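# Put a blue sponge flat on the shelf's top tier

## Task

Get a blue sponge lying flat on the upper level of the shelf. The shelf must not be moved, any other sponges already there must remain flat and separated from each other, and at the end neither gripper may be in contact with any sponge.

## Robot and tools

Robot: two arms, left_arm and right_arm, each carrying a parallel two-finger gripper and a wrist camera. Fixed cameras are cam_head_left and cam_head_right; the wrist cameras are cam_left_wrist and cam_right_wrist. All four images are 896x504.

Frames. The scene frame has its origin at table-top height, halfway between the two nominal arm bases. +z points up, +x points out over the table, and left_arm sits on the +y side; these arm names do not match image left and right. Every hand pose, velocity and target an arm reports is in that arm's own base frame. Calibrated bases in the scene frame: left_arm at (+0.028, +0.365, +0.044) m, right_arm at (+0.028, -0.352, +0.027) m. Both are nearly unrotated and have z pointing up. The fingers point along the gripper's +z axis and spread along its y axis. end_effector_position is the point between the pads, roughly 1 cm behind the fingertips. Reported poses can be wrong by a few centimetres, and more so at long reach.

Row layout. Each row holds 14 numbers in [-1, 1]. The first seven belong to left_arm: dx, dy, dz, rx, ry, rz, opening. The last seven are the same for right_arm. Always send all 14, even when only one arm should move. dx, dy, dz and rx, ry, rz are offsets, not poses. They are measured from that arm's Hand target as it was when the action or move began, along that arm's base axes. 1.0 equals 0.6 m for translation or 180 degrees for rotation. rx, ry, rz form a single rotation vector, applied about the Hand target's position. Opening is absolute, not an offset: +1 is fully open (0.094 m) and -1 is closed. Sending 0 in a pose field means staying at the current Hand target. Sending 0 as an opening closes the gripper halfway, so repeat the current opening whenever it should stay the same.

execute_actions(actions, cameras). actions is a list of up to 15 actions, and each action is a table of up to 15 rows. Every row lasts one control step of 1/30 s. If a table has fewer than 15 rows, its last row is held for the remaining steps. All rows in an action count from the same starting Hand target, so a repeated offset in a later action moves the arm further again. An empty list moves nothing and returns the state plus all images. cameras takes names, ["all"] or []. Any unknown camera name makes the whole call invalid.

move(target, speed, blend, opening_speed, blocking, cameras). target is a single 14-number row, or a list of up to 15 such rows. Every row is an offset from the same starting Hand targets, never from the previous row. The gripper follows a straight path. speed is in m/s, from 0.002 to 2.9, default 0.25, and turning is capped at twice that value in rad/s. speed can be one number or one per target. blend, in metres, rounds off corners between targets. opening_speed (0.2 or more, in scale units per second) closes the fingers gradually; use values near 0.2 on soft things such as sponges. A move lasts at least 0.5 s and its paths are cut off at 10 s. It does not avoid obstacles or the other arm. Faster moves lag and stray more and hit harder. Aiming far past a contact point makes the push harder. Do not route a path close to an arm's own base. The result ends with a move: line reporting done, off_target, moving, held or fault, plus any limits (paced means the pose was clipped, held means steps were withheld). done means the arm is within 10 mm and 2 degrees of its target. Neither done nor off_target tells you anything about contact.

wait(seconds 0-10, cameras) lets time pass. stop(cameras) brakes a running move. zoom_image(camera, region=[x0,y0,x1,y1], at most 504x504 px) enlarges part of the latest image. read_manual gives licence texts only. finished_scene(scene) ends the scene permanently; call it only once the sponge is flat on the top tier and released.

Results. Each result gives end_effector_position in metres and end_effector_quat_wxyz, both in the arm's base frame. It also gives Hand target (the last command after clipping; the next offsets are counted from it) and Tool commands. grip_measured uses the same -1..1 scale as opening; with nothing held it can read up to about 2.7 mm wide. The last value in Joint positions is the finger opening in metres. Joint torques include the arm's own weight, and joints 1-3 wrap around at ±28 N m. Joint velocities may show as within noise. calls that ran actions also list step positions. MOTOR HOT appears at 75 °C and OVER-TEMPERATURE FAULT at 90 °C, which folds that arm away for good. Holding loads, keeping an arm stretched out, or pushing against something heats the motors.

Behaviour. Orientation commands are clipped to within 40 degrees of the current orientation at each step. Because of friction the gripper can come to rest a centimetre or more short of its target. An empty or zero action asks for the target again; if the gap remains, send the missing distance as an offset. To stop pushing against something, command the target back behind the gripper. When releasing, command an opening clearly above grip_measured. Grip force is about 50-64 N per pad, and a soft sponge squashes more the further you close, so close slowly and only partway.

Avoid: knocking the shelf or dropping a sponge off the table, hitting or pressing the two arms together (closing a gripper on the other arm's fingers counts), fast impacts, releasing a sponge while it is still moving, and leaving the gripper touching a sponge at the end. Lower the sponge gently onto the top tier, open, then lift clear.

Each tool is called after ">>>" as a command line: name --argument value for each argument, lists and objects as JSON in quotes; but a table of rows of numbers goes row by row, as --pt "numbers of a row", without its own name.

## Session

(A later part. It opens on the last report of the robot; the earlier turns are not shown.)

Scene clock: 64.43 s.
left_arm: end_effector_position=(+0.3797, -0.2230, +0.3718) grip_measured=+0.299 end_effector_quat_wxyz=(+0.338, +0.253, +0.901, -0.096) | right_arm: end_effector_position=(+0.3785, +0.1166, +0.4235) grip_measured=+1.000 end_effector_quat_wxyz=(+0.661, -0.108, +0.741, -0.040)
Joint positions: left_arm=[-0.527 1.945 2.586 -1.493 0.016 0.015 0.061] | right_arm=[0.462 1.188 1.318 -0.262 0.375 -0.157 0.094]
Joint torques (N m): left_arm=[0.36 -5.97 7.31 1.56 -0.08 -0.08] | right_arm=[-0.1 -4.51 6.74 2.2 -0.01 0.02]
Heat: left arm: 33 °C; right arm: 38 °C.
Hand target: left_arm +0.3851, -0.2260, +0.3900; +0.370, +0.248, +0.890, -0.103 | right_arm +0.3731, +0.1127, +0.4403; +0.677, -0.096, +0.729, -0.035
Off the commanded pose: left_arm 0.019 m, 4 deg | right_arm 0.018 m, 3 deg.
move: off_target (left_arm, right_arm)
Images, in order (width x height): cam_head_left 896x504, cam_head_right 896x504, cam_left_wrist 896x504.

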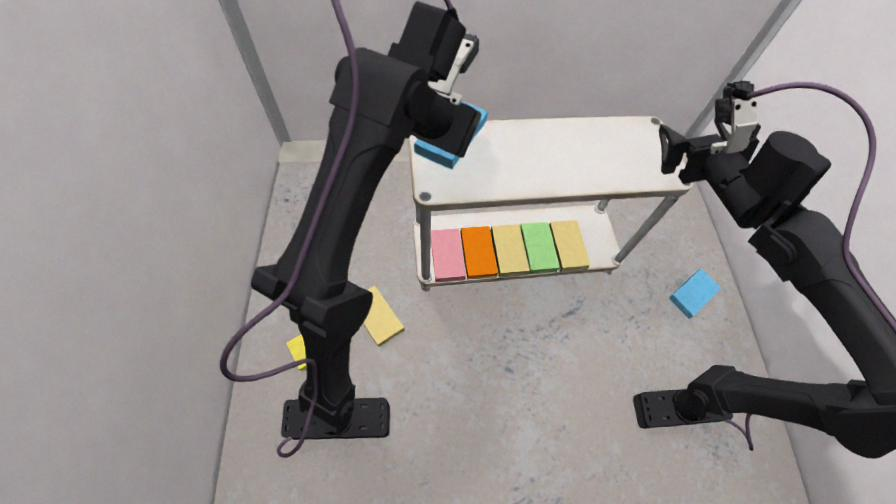

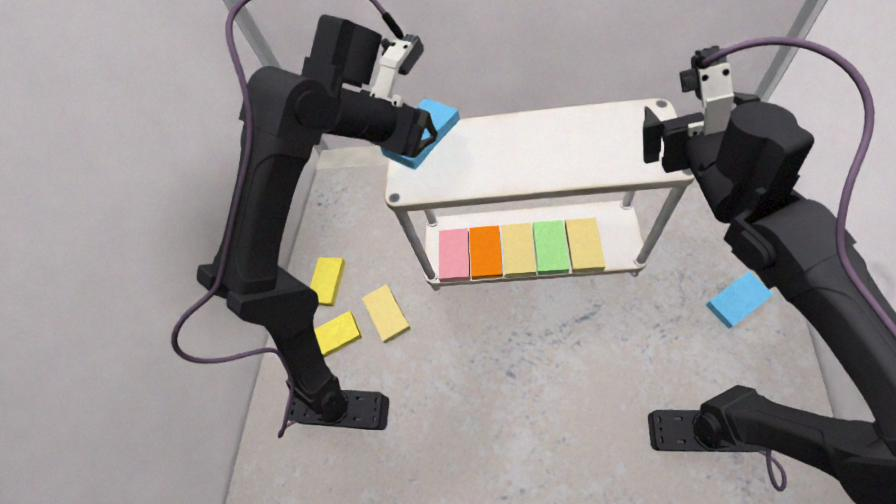

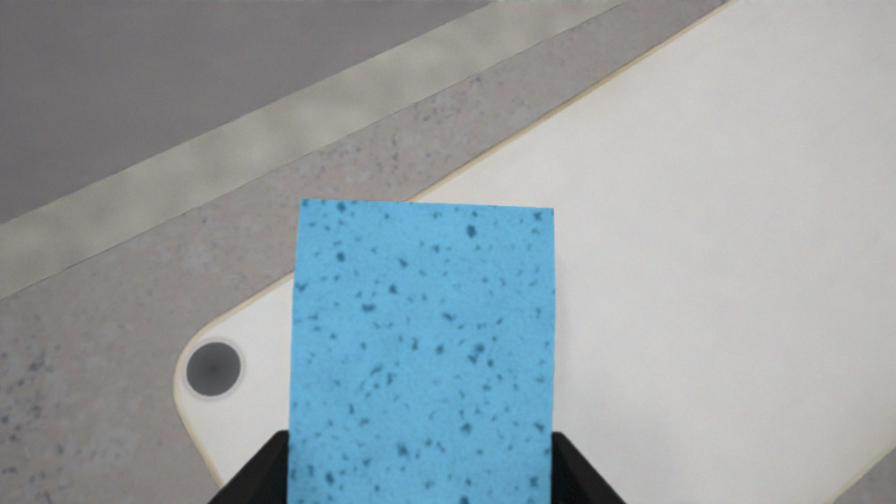

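>>> execute_actions --actions '[]' --cameras '["cam_head_left", "cam_left_wrist"]'

Scene clock: 66.87 s.
left_arm: end_effector_position=(+0.3797, -0.2230, +0.3718) grip_measured=+0.299 end_effector_quat_wxyz=(+0.338, +0.253, +0.901, -0.096) | right_arm: end_effector_position=(+0.3785, +0.1166, +0.4235) grip_measured=+1.000 end_effector_quat_wxyz=(+0.661, -0.108, +0.741, -0.040)
Joint positions: left_arm=[-0.527 1.945 2.586 -1.493 0.016 0.015 0.061] | right_arm=[0.462 1.188 1.318 -0.262 0.375 -0.157 0.094]
Joint velocities: within noise
Joint torques (N m): left_arm=[0.31 -5.91 7.34 1.56 -0.09 -0.07] | right_arm=[-0.09 -4.49 6.75 2.2 -0.01 0.01]
Motor temperatures (°C): left_arm=[26 30 34 30 24 27 29] | right_arm=[28 33 29 38 27 28 28]
Heat: left arm: 34 °C; right arm: 38 °C.
Hand target: left_arm +0.3851, -0.2260, +0.3900; +0.370, +0.248, +0.890, -0.103 | right_arm +0.3731, +0.1127, +0.4403; +0.677, -0.096, +0.729, -0.035
Tool commands: left_gripper/opening=+0.12 right_gripper/opening=+1.0
Off the commanded pose: left_arm 0.019 m, 4 deg | right_arm 0.018 m, 3 deg.
Images, in order (width x height): cam_head_left 896x504, cam_left_wrist 896x504.

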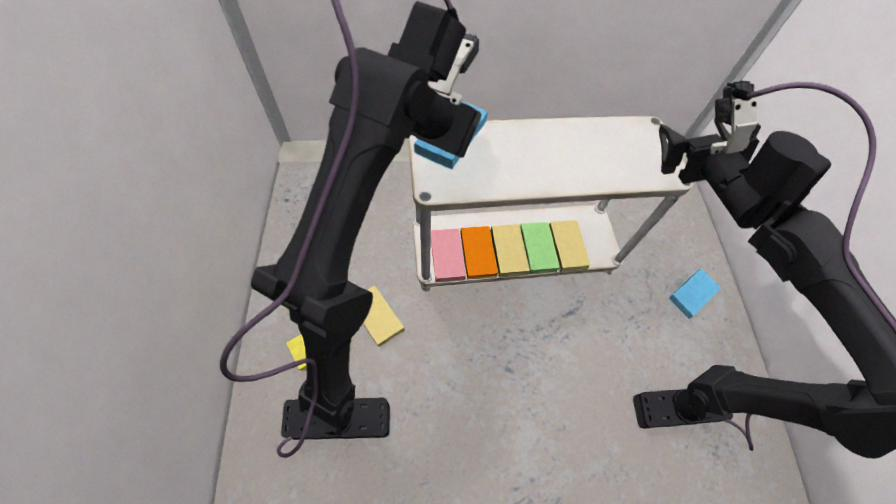

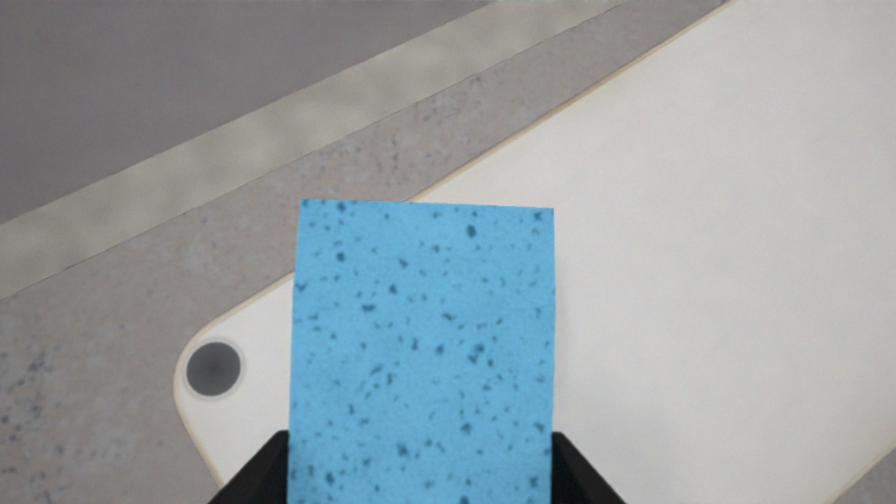

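>>> move --target '[-0.025, -0.055, -0.0617, 0, 0, 0, 0.12, 0, 0, 0, 0, 0, 0, 1]' --speed 0.1 --cameras '["cam_head_left", "cam_left_wrist"]'

Scene clock: 68.50 s.
left_arm: end_effector_position=(+0.3725, -0.2553, +0.3381) grip_measured=+0.299 end_effector_quat_wxyz=(+0.343, +0.248, +0.901, -0.094) | right_arm: end_effector_position=(+0.3785, +0.1166, +0.4235) grip_measured=+1.000 end_effector_quat_wxyz=(+0.661, -0.108, +0.741, -0.040)
Joint positions: left_arm=[-0.627 1.814 2.207 -1.239 -0.059 -0.067 0.061] | right_arm=[0.462 1.188 1.318 -0.262 0.375 -0.157 0.094]
Joint torques (N m): left_arm=[-0.47 -8.57 3.4 1.71 -0.08 -0.07] | right_arm=[-0.1 -4.49 6.74 2.2 -0.01 0.01]
Heat: left arm: 33 °C; right arm: 39 °C.
Hand target: left_arm +0.3701, -0.2590, +0.3530; +0.370, +0.248, +0.890, -0.103 | right_arm +0.3731, +0.1127, +0.4403; +0.677, -0.096, +0.729, -0.035
Off the commanded pose: left_arm 0.016 m, 3 deg | right_arm 0.018 m, 3 deg.
move: off_target (left_arm, right_arm)
Images, in order (width x height): cam_head_left 896x504, cam_left_wrist 896x504.

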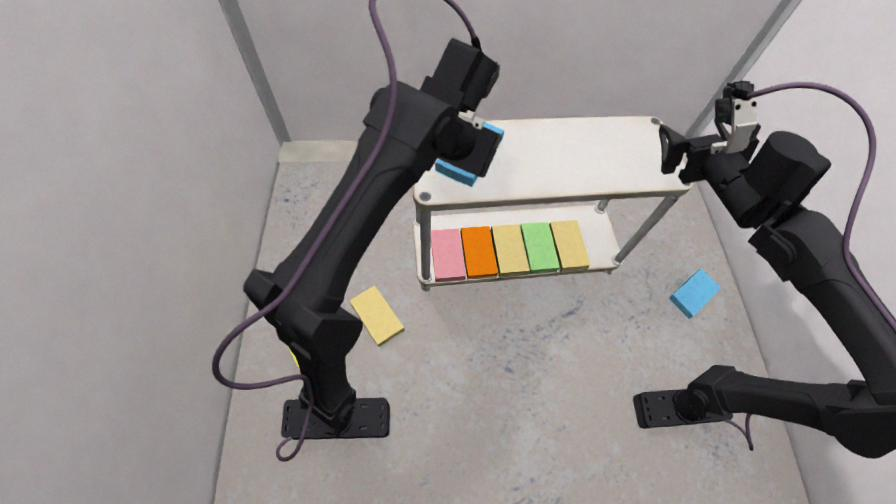

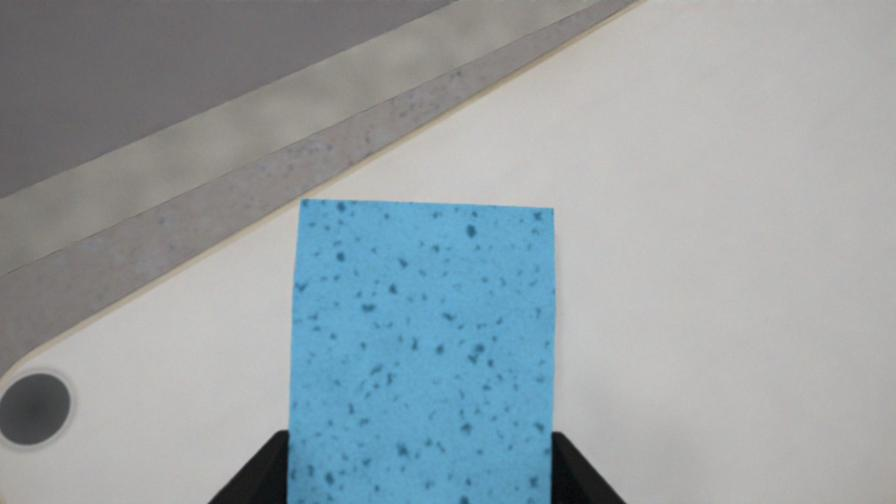

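>>> move --target '[0, 0, -0.02, 0, 0, 0, 0.12, 0, 0, 0, 0, 0, 0, 1]' --speed 0.05 --cameras '["cam_left_wrist", "cam_head_right"]'

Scene clock: 69.93 s.
left_arm: end_effector_position=(+0.3726, -0.2554, +0.3374) grip_measured=+0.299 end_effector_quat_wxyz=(+0.359, +0.246, +0.895, -0.100) | right_arm: end_effector_position=(+0.3785, +0.1166, +0.4235) grip_measured=+1.000 end_effector_quat_wxyz=(+0.661, -0.108, +0.741, -0.040)
Joint positions: left_arm=[-0.627 1.762 2.107 -1.154 -0.059 -0.067 0.061] | right_arm=[0.462 1.188 1.318 -0.262 0.375 -0.157 0.094]
Joint torques (N m): left_arm=[-0.44 -7.15 3.06 1.58 -0.1 -0.06] | right_arm=[-0.1 -4.49 6.75 2.19 -0.01 0.01]
Heat: left arm: 33 °C; right arm: 39 °C.
Hand target: left_arm +0.3701, -0.2590, +0.3410; +0.370, +0.248, +0.890, -0.103 | right_arm +0.3731, +0.1127, +0.4403; +0.677, -0.096, +0.729, -0.035
Off the commanded pose: left_arm 0.006 m, 1 deg | right_arm 0.018 m, 3 deg.
move: off_target (right_arm)
Images, in order (width x height): cam_head_right 896x504, cam_left_wrist 896x504.

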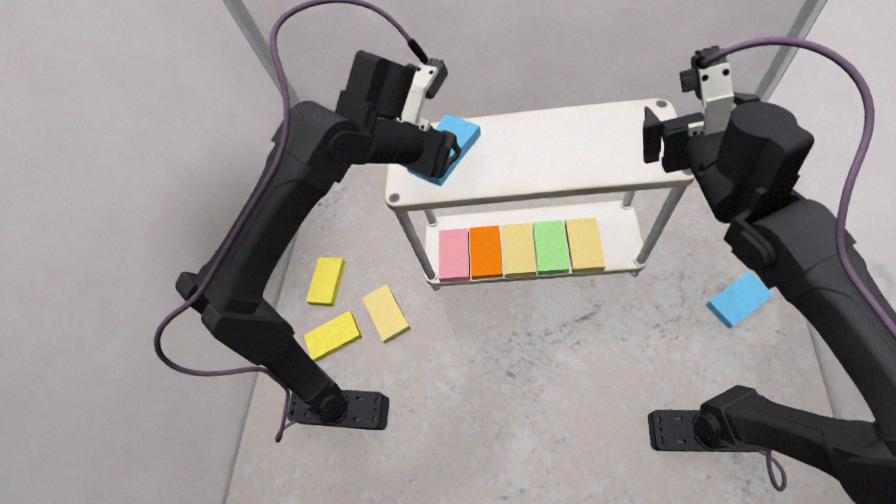

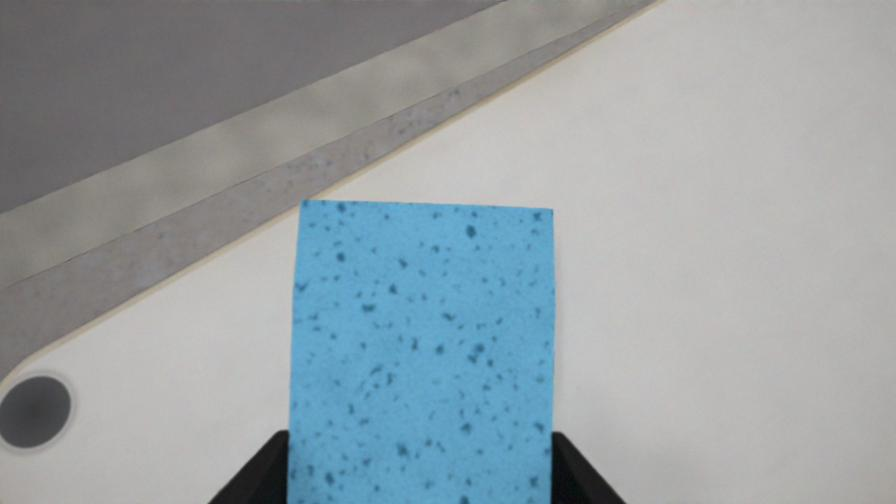

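>>> zoom_image --camera "cam_left_wrist" --region '[200, 160, 640, 300]'

>>> zoom_image --camera "cam_head_right" --region '[370, 90, 520, 230]'

Scaled by 1.145 from the camera's 896x504 image, which has a finer 1280x720 frame.

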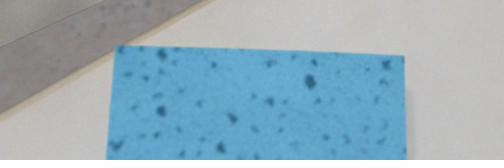

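Scaled by 3.360 from the camera's 896x504 image, which has a finer 1280x720 frame.

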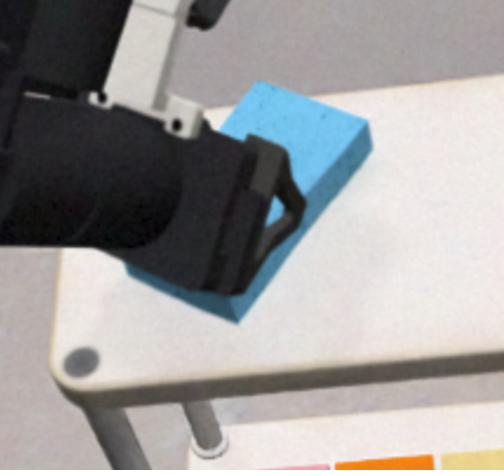

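>>> move --target '[0, 0, -0.02, 0, 0, 0, 0.12, 0, 0, 0, 0, 0, 0, 1]' --speed 0.05 --cameras '["cam_left_wrist", "cam_head_right"]'

>>> zoom_image --camera "cam_head_right" --region '[370, 90, 520, 230]'

Scene clock: 72.67 s.
left_arm: end_effector_position=(+0.3723, -0.2552, +0.3380) grip_measured=+0.299 end_effector_quat_wxyz=(+0.375, +0.243, +0.888, -0.106) | right_arm: end_effector_position=(+0.3785, +0.1166, +0.4235) grip_measured=+1.000 end_effector_quat_wxyz=(+0.661, -0.108, +0.741, -0.040)
Joint positions: left_arm=[-0.627 1.715 2.021 -1.078 -0.059 -0.067 0.061] | right_arm=[0.462 1.188 1.318 -0.262 0.375 -0.157 0.094]
Joint torques (N m): left_arm=[-0.47 -5.82 2.67 1.5 -0.1 -0.06] | right_arm=[-0.1 -4.49 6.74 2.2 -0.01 0.01]
Heat: left arm: 33 °C; right arm: 39 °C.
Hand target: left_arm +0.3701, -0.2590, +0.3290; +0.370, +0.248, +0.890, -0.103 | right_arm +0.3731, +0.1127, +0.4403; +0.677, -0.096, +0.729, -0.035
Off the commanded pose: left_arm 0.010 m, 1 deg | right_arm 0.018 m, 3 deg.
move: off_target (right_arm)
Images, in order (width x height): cam_head_right 896x504, cam_left_wrist 896x504.

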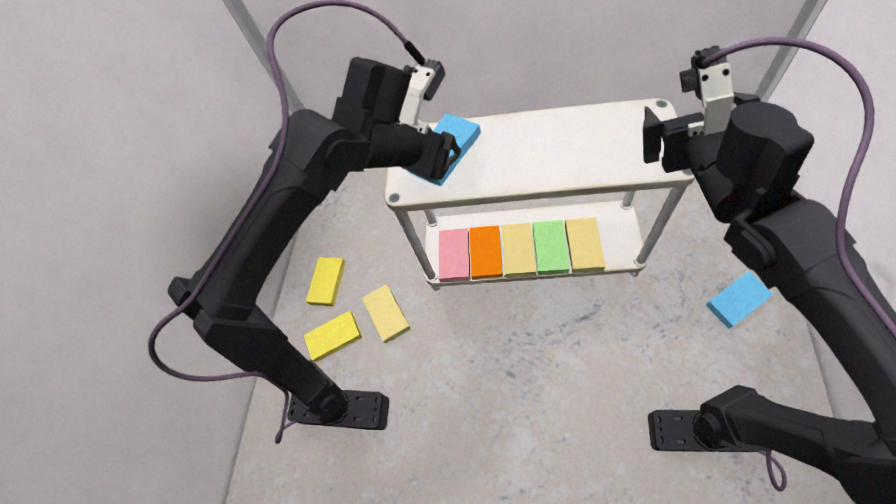

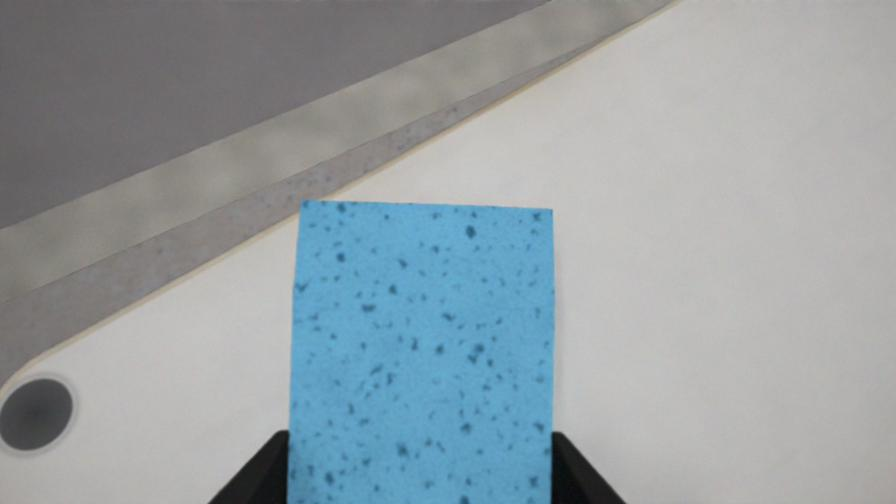

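Scaled by 3.360 from the camera's 896x504 image, which has a finer 1280x720 frame.

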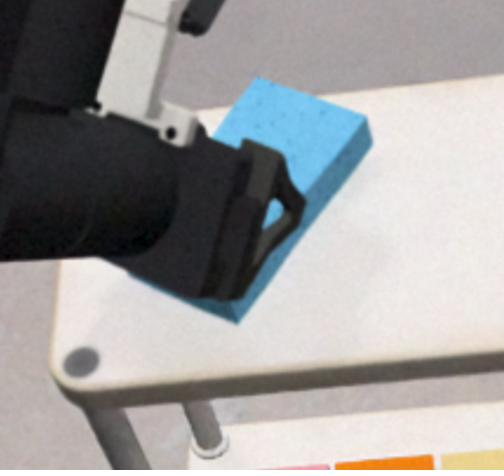

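>>> move --target '[0, 0, 0.012, 0.0116, 0.0189, 0, 0.12, 0, 0, 0, 0, 0, 0, 1]' --speed 0.05 --cameras '["cam_left_wrist", "cam_head_right"]'

>>> zoom_image --camera "cam_head_right" --region '[370, 90, 520, 230]'

Scene clock: 75.13 s.
left_arm: end_effector_position=(+0.3773, -0.2592, +0.3380) grip_measured=+0.299 end_effector_quat_wxyz=(+0.355, +0.250, +0.896, -0.098) | right_arm: end_effector_position=(+0.3785, +0.1166, +0.4235) grip_measured=+1.000 end_effector_quat_wxyz=(+0.661, -0.108, +0.741, -0.040)
Joint positions: left_arm=[-0.627 1.803 2.17 -1.185 -0.058 -0.059 0.061] | right_arm=[0.462 1.188 1.318 -0.262 0.375 -0.157 0.094]
Joint torques (N m): left_arm=[-0.32 -5.16 7.69 0.81 -0.02 -0.07] | right_arm=[-0.1 -4.51 6.74 2.2 -0.01 0.01]
Heat: left arm: 33 °C; right arm: 39 °C.
Hand target: left_arm +0.3701, -0.2590, +0.3362; +0.338, +0.252, +0.902, -0.094 | right_arm +0.3731, +0.1127, +0.4403; +0.677, -0.096, +0.729, -0.035
Off the commanded pose: left_arm 0.008 m, 2 deg | right_arm 0.018 m, 3 deg.
move: off_target (right_arm)
Images, in order (width x height): cam_head_right 896x504, cam_left_wrist 896x504.

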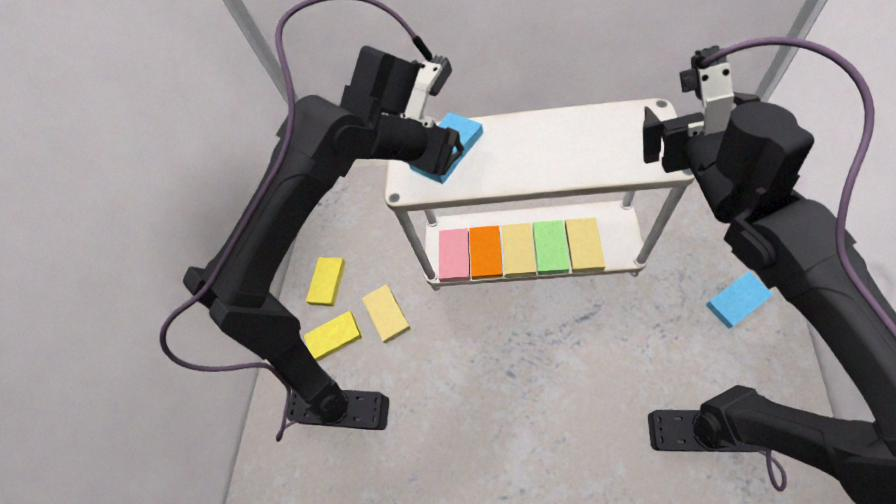

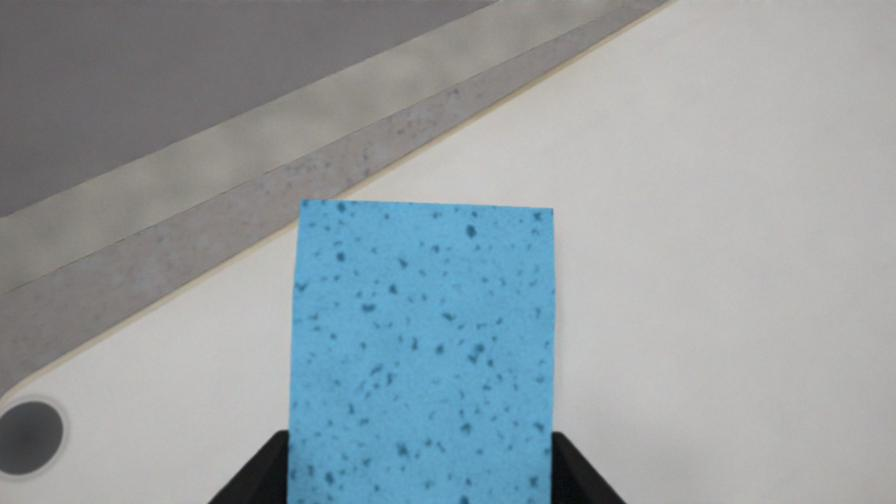

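Scaled by 3.360 from the camera's 896x504 image, which has a finer 1280x720 frame.

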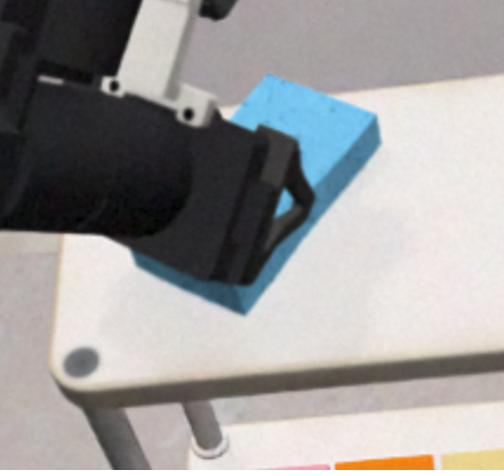

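>>> move --target '[0, 0, 0, 0, 0, 0, 1.0, 0, 0, 0, 0, 0, 0, 1]' --speed 0.05 --opening_speed 0.6 --cameras '["cam_left_wrist", "cam_head_right"]'

>>> zoom_image --camera "cam_head_right" --region '[370, 90, 520, 230]'

Scene clock: 77.60 s.
left_arm: end_effector_position=(+0.3763, -0.2584, +0.3257) grip_measured=+0.998 end_effector_quat_wxyz=(+0.335, +0.247, +0.905, -0.093) | right_arm: end_effector_position=(+0.3785, +0.1166, +0.4235) grip_measured=+1.000 end_effector_quat_wxyz=(+0.661, -0.108, +0.741, -0.040)
Joint positions: left_arm=[-0.627 1.82 2.168 -1.211 -0.058 -0.071 0.094] | right_arm=[0.462 1.188 1.318 -0.262 0.375 -0.157 0.094]
Joint torques (N m): left_arm=[-0.34 -6.34 7.84 1 -0.03 -0.07] | right_arm=[-0.1 -4.51 6.75 2.2 -0.01 0.01]
Heat: left arm: 33 °C; right arm: 39 °C.
Hand target: left_arm +0.3701, -0.2590, +0.3362; +0.338, +0.252, +0.902, -0.094 | right_arm +0.3731, +0.1127, +0.4403; +0.677, -0.096, +0.729, -0.035
Off the commanded pose: left_arm 0.012 m, 1 deg | right_arm 0.018 m, 3 deg.
move: off_target (left_arm, right_arm)
Images, in order (width x height): cam_head_right 896x504, cam_left_wrist 896x504.

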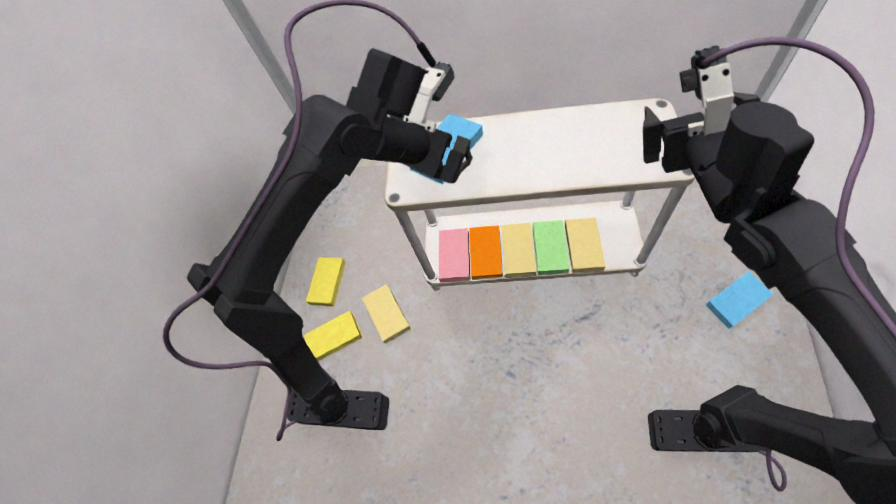

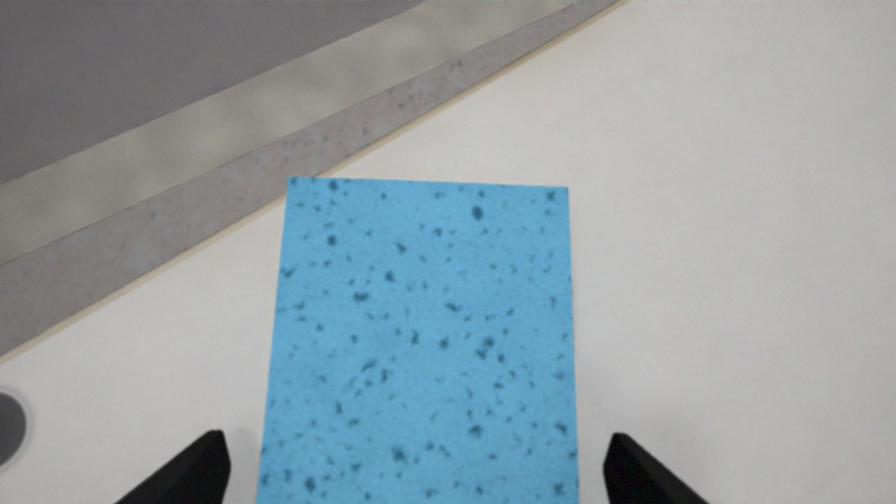

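Scaled by 3.360 from the camera's 896x504 image, which has a finer 1280x720 frame.

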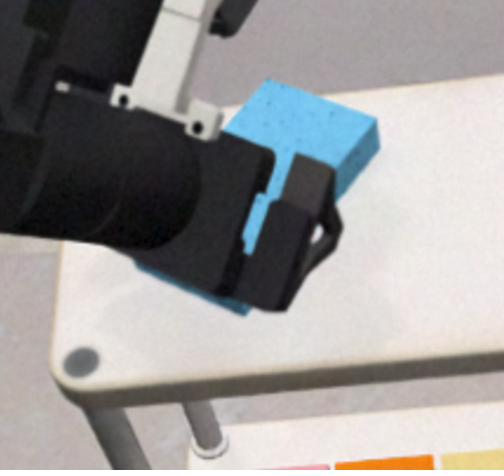

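>>> move --pt "-0.01 0.006 0.08 0 0 0 1.0 0 0 0 0 0 0 1" --pt "-0.12 0.07 0.2 0 0 0 1.0 0 0 0 0 0 0 1" --speed 0.12 --cameras '["cam_left_wrist", "cam_head_right", "cam_head_left"]'

Scene clock: 80.10 s.
left_arm: end_effector_position=(+0.3083, -0.2227, +0.4566) grip_measured=+0.998 end_effector_quat_wxyz=(+0.429, +0.245, +0.860, -0.130) | right_arm: end_effector_position=(+0.3785, +0.1166, +0.4235) grip_measured=+1.000 end_effector_quat_wxyz=(+0.661, -0.108, +0.741, -0.040)
Joint positions: left_arm=[-0.662 1.777 2.668 -1.533 -0.072 -0.071 0.094] | right_arm=[0.462 1.188 1.318 -0.262 0.375 -0.157 0.094]
Joint torques (N m): left_arm=[-0.46 -5.6 2.28 1.2 -0.16 -0.08] | right_arm=[-0.1 -4.51 6.75 2.2 -0.01 0.01]
Heat: left arm: 33 °C; right arm: 39 °C.
Hand target: left_arm +0.2981, -0.2170, +0.4562; +0.338, +0.252, +0.902, -0.094 | right_arm +0.3731, +0.1127, +0.4403; +0.677, -0.096, +0.729, -0.035
Off the commanded pose: left_arm 0.012 m, 12 deg | right_arm 0.018 m, 3 deg.
joint sent to its limit (left arm) — joint 4 (wrist pitch), lower limit. The joint targets are off in position and orientation.
move: off_target (left_arm, right_arm)
Images, in order (width x height): cam_head_left 896x504, cam_head_right 896x504, cam_left_wrist 896x504.

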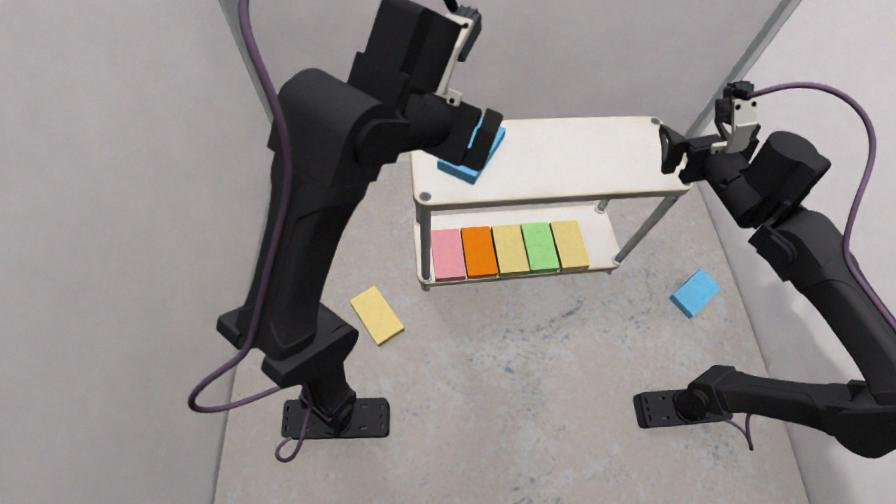

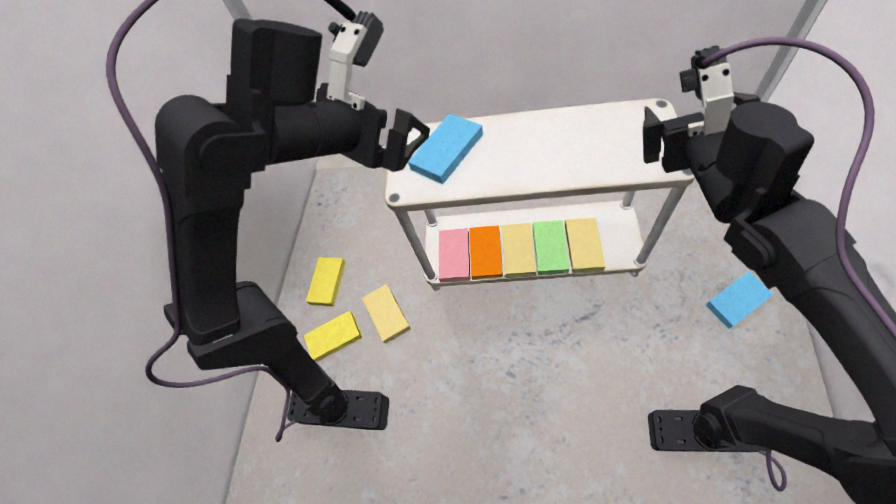

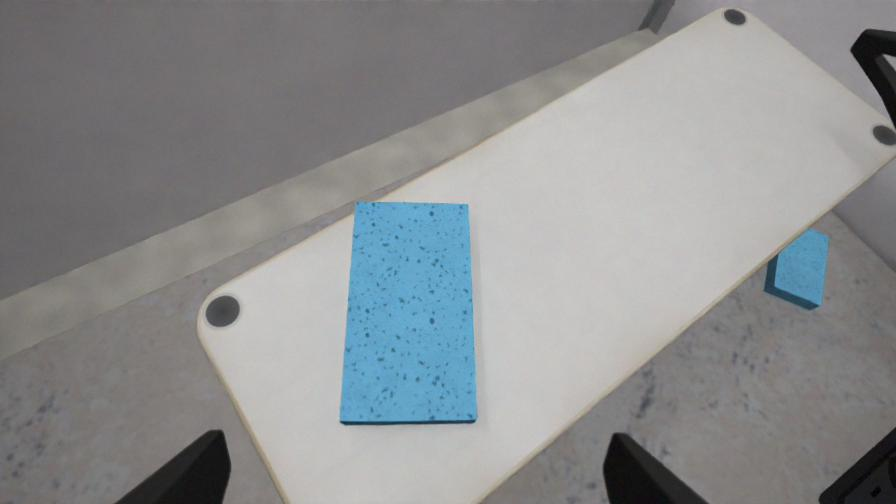

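>>> zoom_image --camera "cam_head_left" --region '[640, 100, 740, 200]'

>>> zoom_image --camera "cam_head_right" --region '[640, 90, 740, 190]'

>>> zoom_image --camera "cam_head_left" --region '[400, 140, 560, 300]'

>>> zoom_image --camera "cam_head_right" --region '[370, 90, 530, 250]'

>>> zoom_image --camera "cam_head_left" --region '[660, 250, 740, 330]'

>>> zoom_image --camera "cam_head_right" --region '[695, 260, 785, 350]'

>>> zoom_image --camera "cam_head_left" --region '[340, 270, 420, 350]'

>>> zoom_image --camera "cam_head_right" --region '[350, 270, 430, 350]'

Scaled by 5.040 from the camera's 896x504 image, which has a finer 1280x720 frame.

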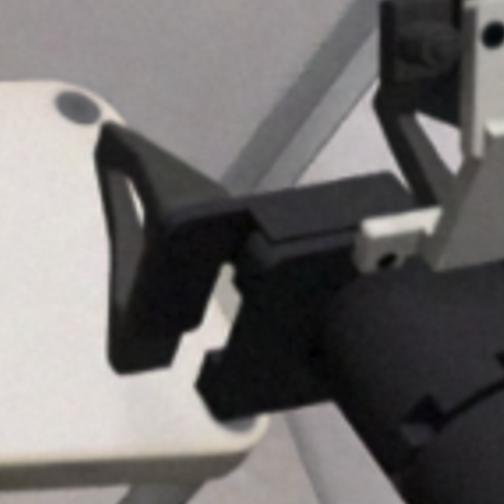

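Scaled by 5.040 from the camera's 896x504 image, which has a finer 1280x720 frame.

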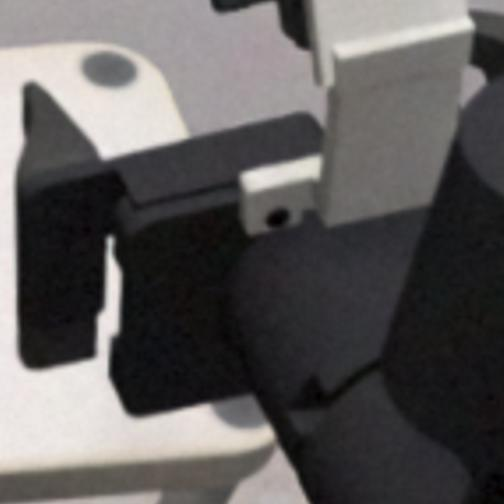

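Scaled by 3.150 from the camera's 896x504 image, which has a finer 1280x720 frame.

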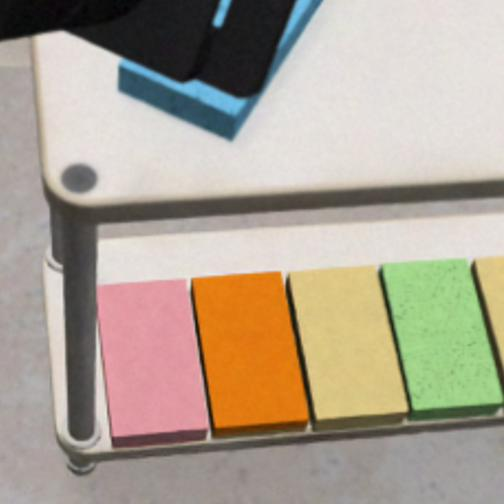

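Scaled by 3.150 from the camera's 896x504 image, which has a finer 1280x720 frame.

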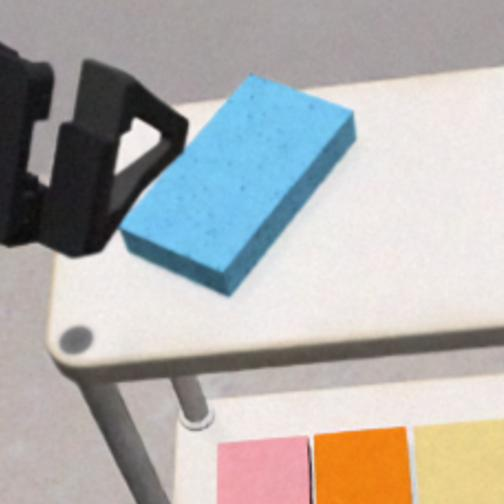

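Scaled by 6.300 from the camera's 896x504 image, which has a finer 1280x720 frame.

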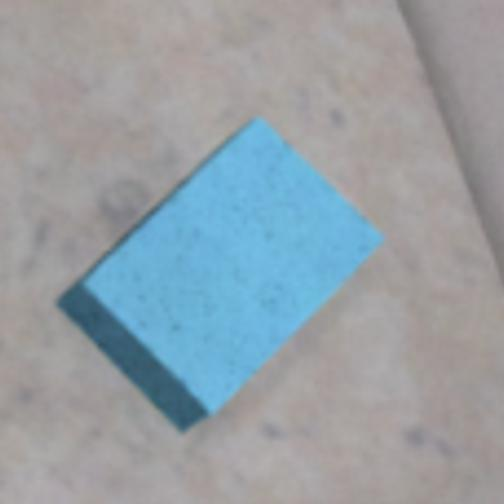

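Scaled by 5.600 from the camera's 896x504 image, which has a finer 1280x720 frame.

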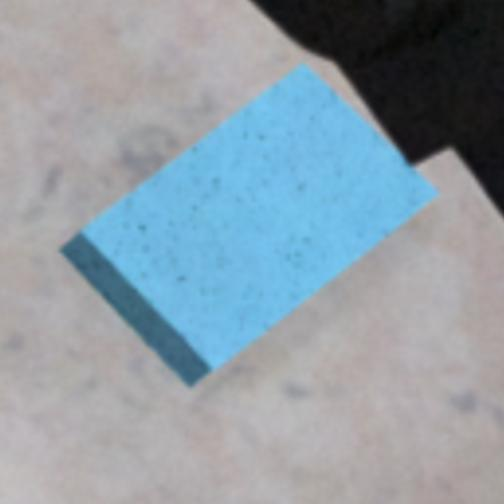

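Scaled by 6.300 from the camera's 896x504 image, which has a finer 1280x720 frame.

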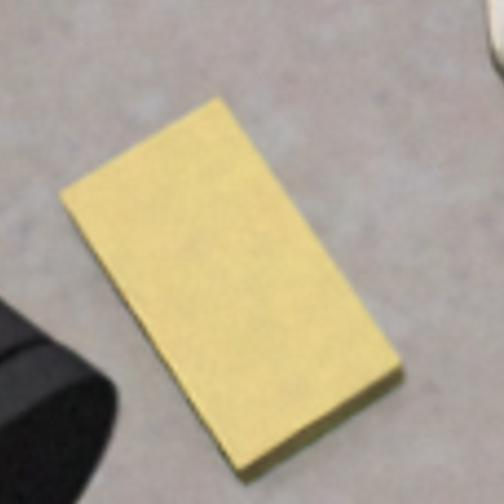

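Scaled by 6.300 from the camera's 896x504 image, which has a finer 1280x720 frame.

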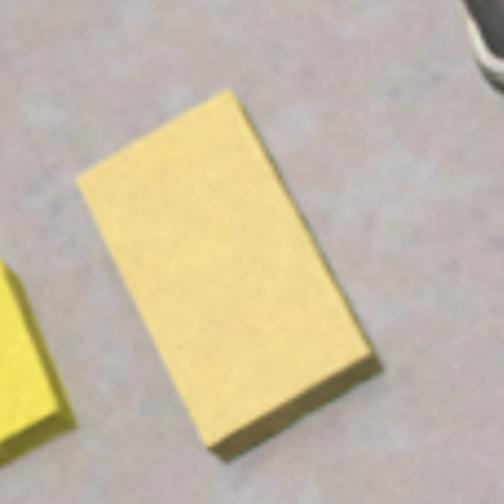

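>>> move --pt "0 0 0 0 0 0 1.0 -0.1218 -0.3545 -0.0672 0.09 0.113 -0.203 1" --pt "0 0 0 0 0 0 1.0 -0.1698 -0.4063 -0.5672 0.1509 0.1889 -0.3390 1" --speed 0.3 --blend '[0.05, 0]' --cameras '["cam_right_wrist", "cam_head_right", "cam_head_left"]'

Scene clock: 88.73 s.
left_arm: end_effector_position=(+0.3083, -0.2227, +0.4566) grip_measured=+0.998 end_effector_quat_wxyz=(+0.429, +0.245, +0.860, -0.130) | right_arm: end_effector_position=(+0.2685, -0.1223, +0.0955) grip_measured=+1.000 end_effector_quat_wxyz=(+0.318, +0.410, +0.838, -0.167)
Joint positions: left_arm=[-0.662 1.777 2.668 -1.533 -0.072 -0.071 0.094] | right_arm=[-0.135 1.19 0.642 -0.462 0.504 0.627 0.094]
Joint torques (N m): left_arm=[-0.5 -5.56 2.28 1.22 -0.17 -0.08] | right_arm=[-0.58 -3.25 4.19 1.87 0.48 0.07]
Heat: left arm: 33 °C; right arm: 39 °C.
Hand target: left_arm +0.2981, -0.2170, +0.4562; +0.338, +0.252, +0.902, -0.094 | right_arm +0.2712, -0.1311, +0.1000; +0.340, +0.425, +0.821, -0.176
Off the commanded pose: left_arm 0.012 m, 12 deg | right_arm 0.010 m, 4 deg.
joint sent to its limit (left arm) — joint 4 (wrist pitch), lower limit. The joint targets are off in position and orientation.
move: off_target (left_arm, right_arm)
Images, in order (width x height): cam_head_left 896x504, cam_head_right 896x504, cam_right_wrist 896x504.

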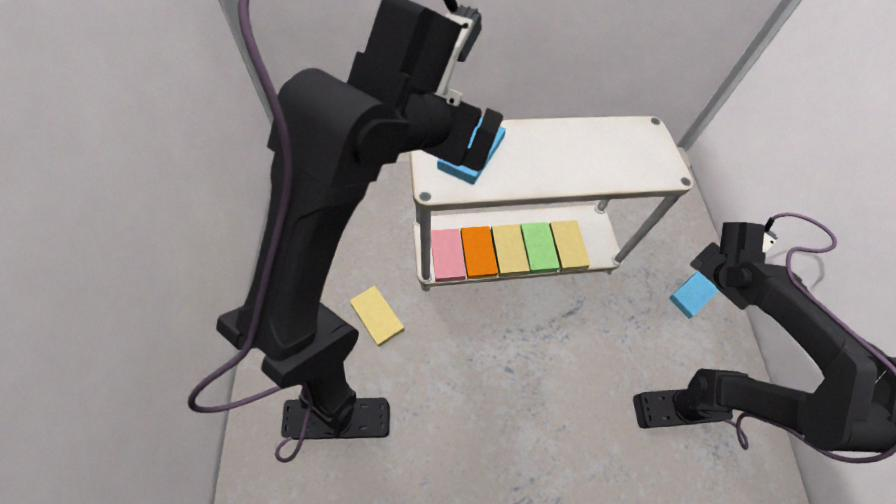

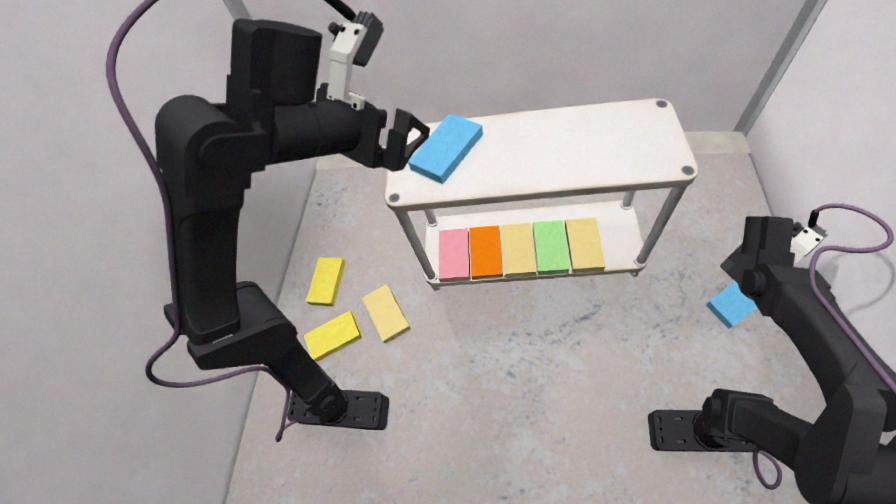

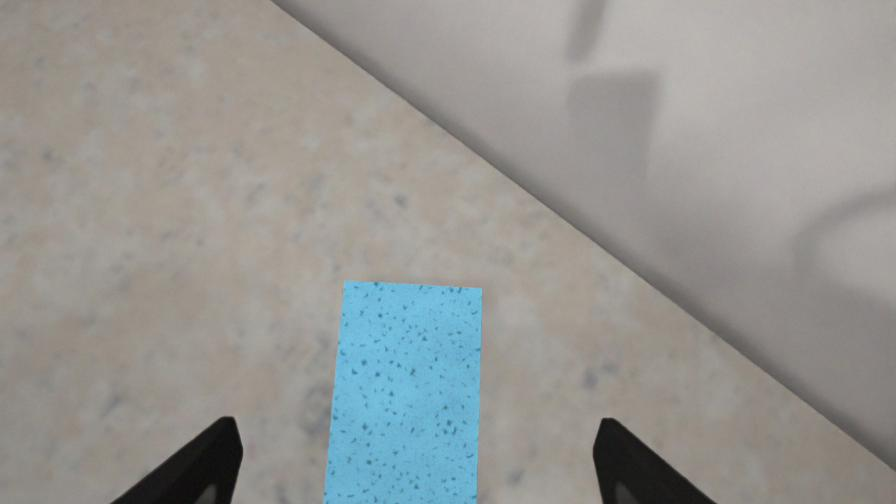

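>>> move --target '[0, 0, 0, 0, 0, 0, 1.0, 0.0105, 0.008, -0.0833, 0, 0, 0, 1]' --speed 0.12 --cameras '["cam_right_wrist"]'

Scene clock: 92.40 s.
left_arm: end_effector_position=(+0.3083, -0.2227, +0.4566) grip_measured=+0.998 end_effector_quat_wxyz=(+0.429, +0.245, +0.860, -0.130) | right_arm: end_effector_position=(+0.2730, -0.1237, +0.0457) grip_measured=+1.000 end_effector_quat_wxyz=(+0.317, +0.420, +0.833, -0.170)
Joint positions: left_arm=[-0.662 1.777 2.668 -1.533 -0.072 -0.071 0.094] | right_arm=[-0.13 1.332 0.516 -0.204 0.518 0.655 0.094]
Joint torques (N m): left_arm=[-0.46 -5.59 2.28 1.19 -0.17 -0.07] | right_arm=[0.32 -3.6 3.66 1.85 0.47 0.06]
Heat: left arm: 32 °C; right arm: 39 °C.
Hand target: left_arm +0.2981, -0.2170, +0.4562; +0.338, +0.252, +0.902, -0.094 | right_arm +0.2775, -0.1263, +0.0500; +0.340, +0.425, +0.821, -0.176
Off the commanded pose: left_arm 0.012 m, 12 deg | right_arm 0.007 m, 3 deg.
joint sent to its limit (left arm) — joint 4 (wrist pitch), lower limit. The joint targets are off in position and orientation.
move: off_target (left_arm, right_arm)
Images, in order (width x height): cam_right_wrist 896x504.

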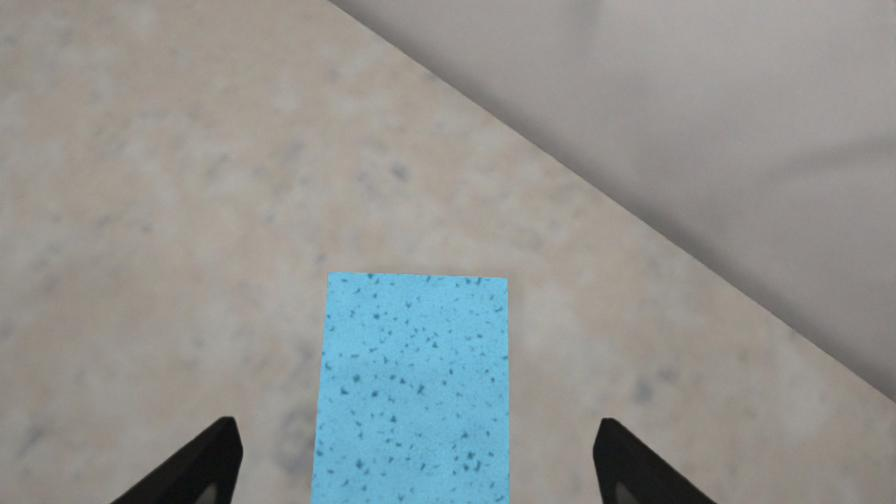

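>>> move --pt "0 0 0 0 0 0 1.0 -0.0043 0.0135 -0.0717 0 0 0 1" --pt "0 0 0 0 0 0 1.0 -0.0043 0.0135 -0.0717 0 0 0 0.15" --speed 0.1 --opening_speed 0.6 --cameras '["cam_right_wrist"]'

Scene clock: 97.90 s.
left_arm: end_effector_position=(+0.3083, -0.2227, +0.4566) grip_measured=+0.998 end_effector_quat_wxyz=(+0.429, +0.245, +0.860, -0.130) | right_arm: end_effector_position=(+0.2716, -0.1171, +0.0039) grip_measured=+0.292 end_effector_quat_wxyz=(+0.322, +0.421, +0.830, -0.173)
Joint positions: left_arm=[-0.662 1.777 2.668 -1.533 -0.072 -0.071 0.094] | right_arm=[-0.092 1.486 0.411 0.043 0.547 0.691 0.061]
Joint torques (N m): left_arm=[-0.43 -5.63 2.32 1.2 -0.16 -0.08] | right_arm=[0.38 -3.86 3.04 1.73 0.42 0.06]
Heat: left arm: 32 °C; right arm: 38 °C.
Hand target: left_arm +0.2981, -0.2170, +0.4562; +0.338, +0.252, +0.902, -0.094 | right_arm +0.2749, -0.1182, +0.0070; +0.340, +0.425, +0.821, -0.176
Off the commanded pose: left_arm 0.012 m, 12 deg | right_arm 0.005 m, 2 deg.
joint sent to its limit (left arm) — joint 4 (wrist pitch), lower limit. The joint targets are off in position and orientation.
move: off_target (left_arm); target 2's new opening was sent with right_arm's hand 0.007 m and 3 deg from that target
Images, in order (width x height): cam_right_wrist 896x504.

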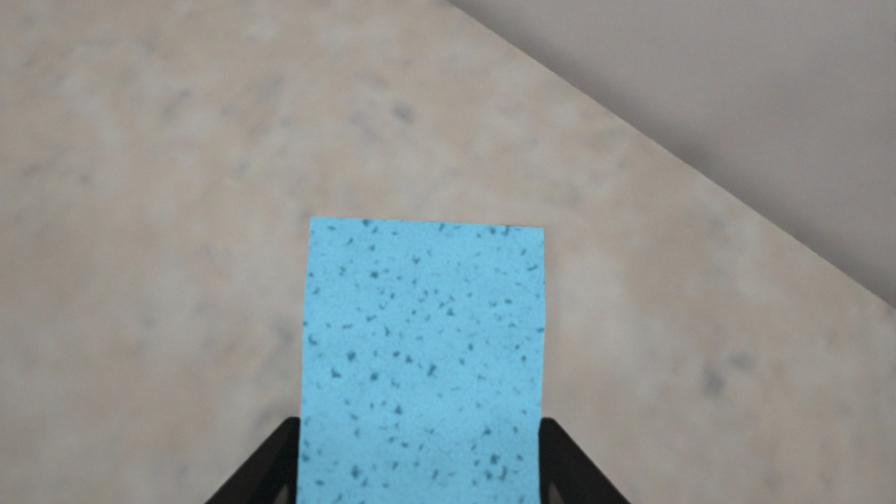

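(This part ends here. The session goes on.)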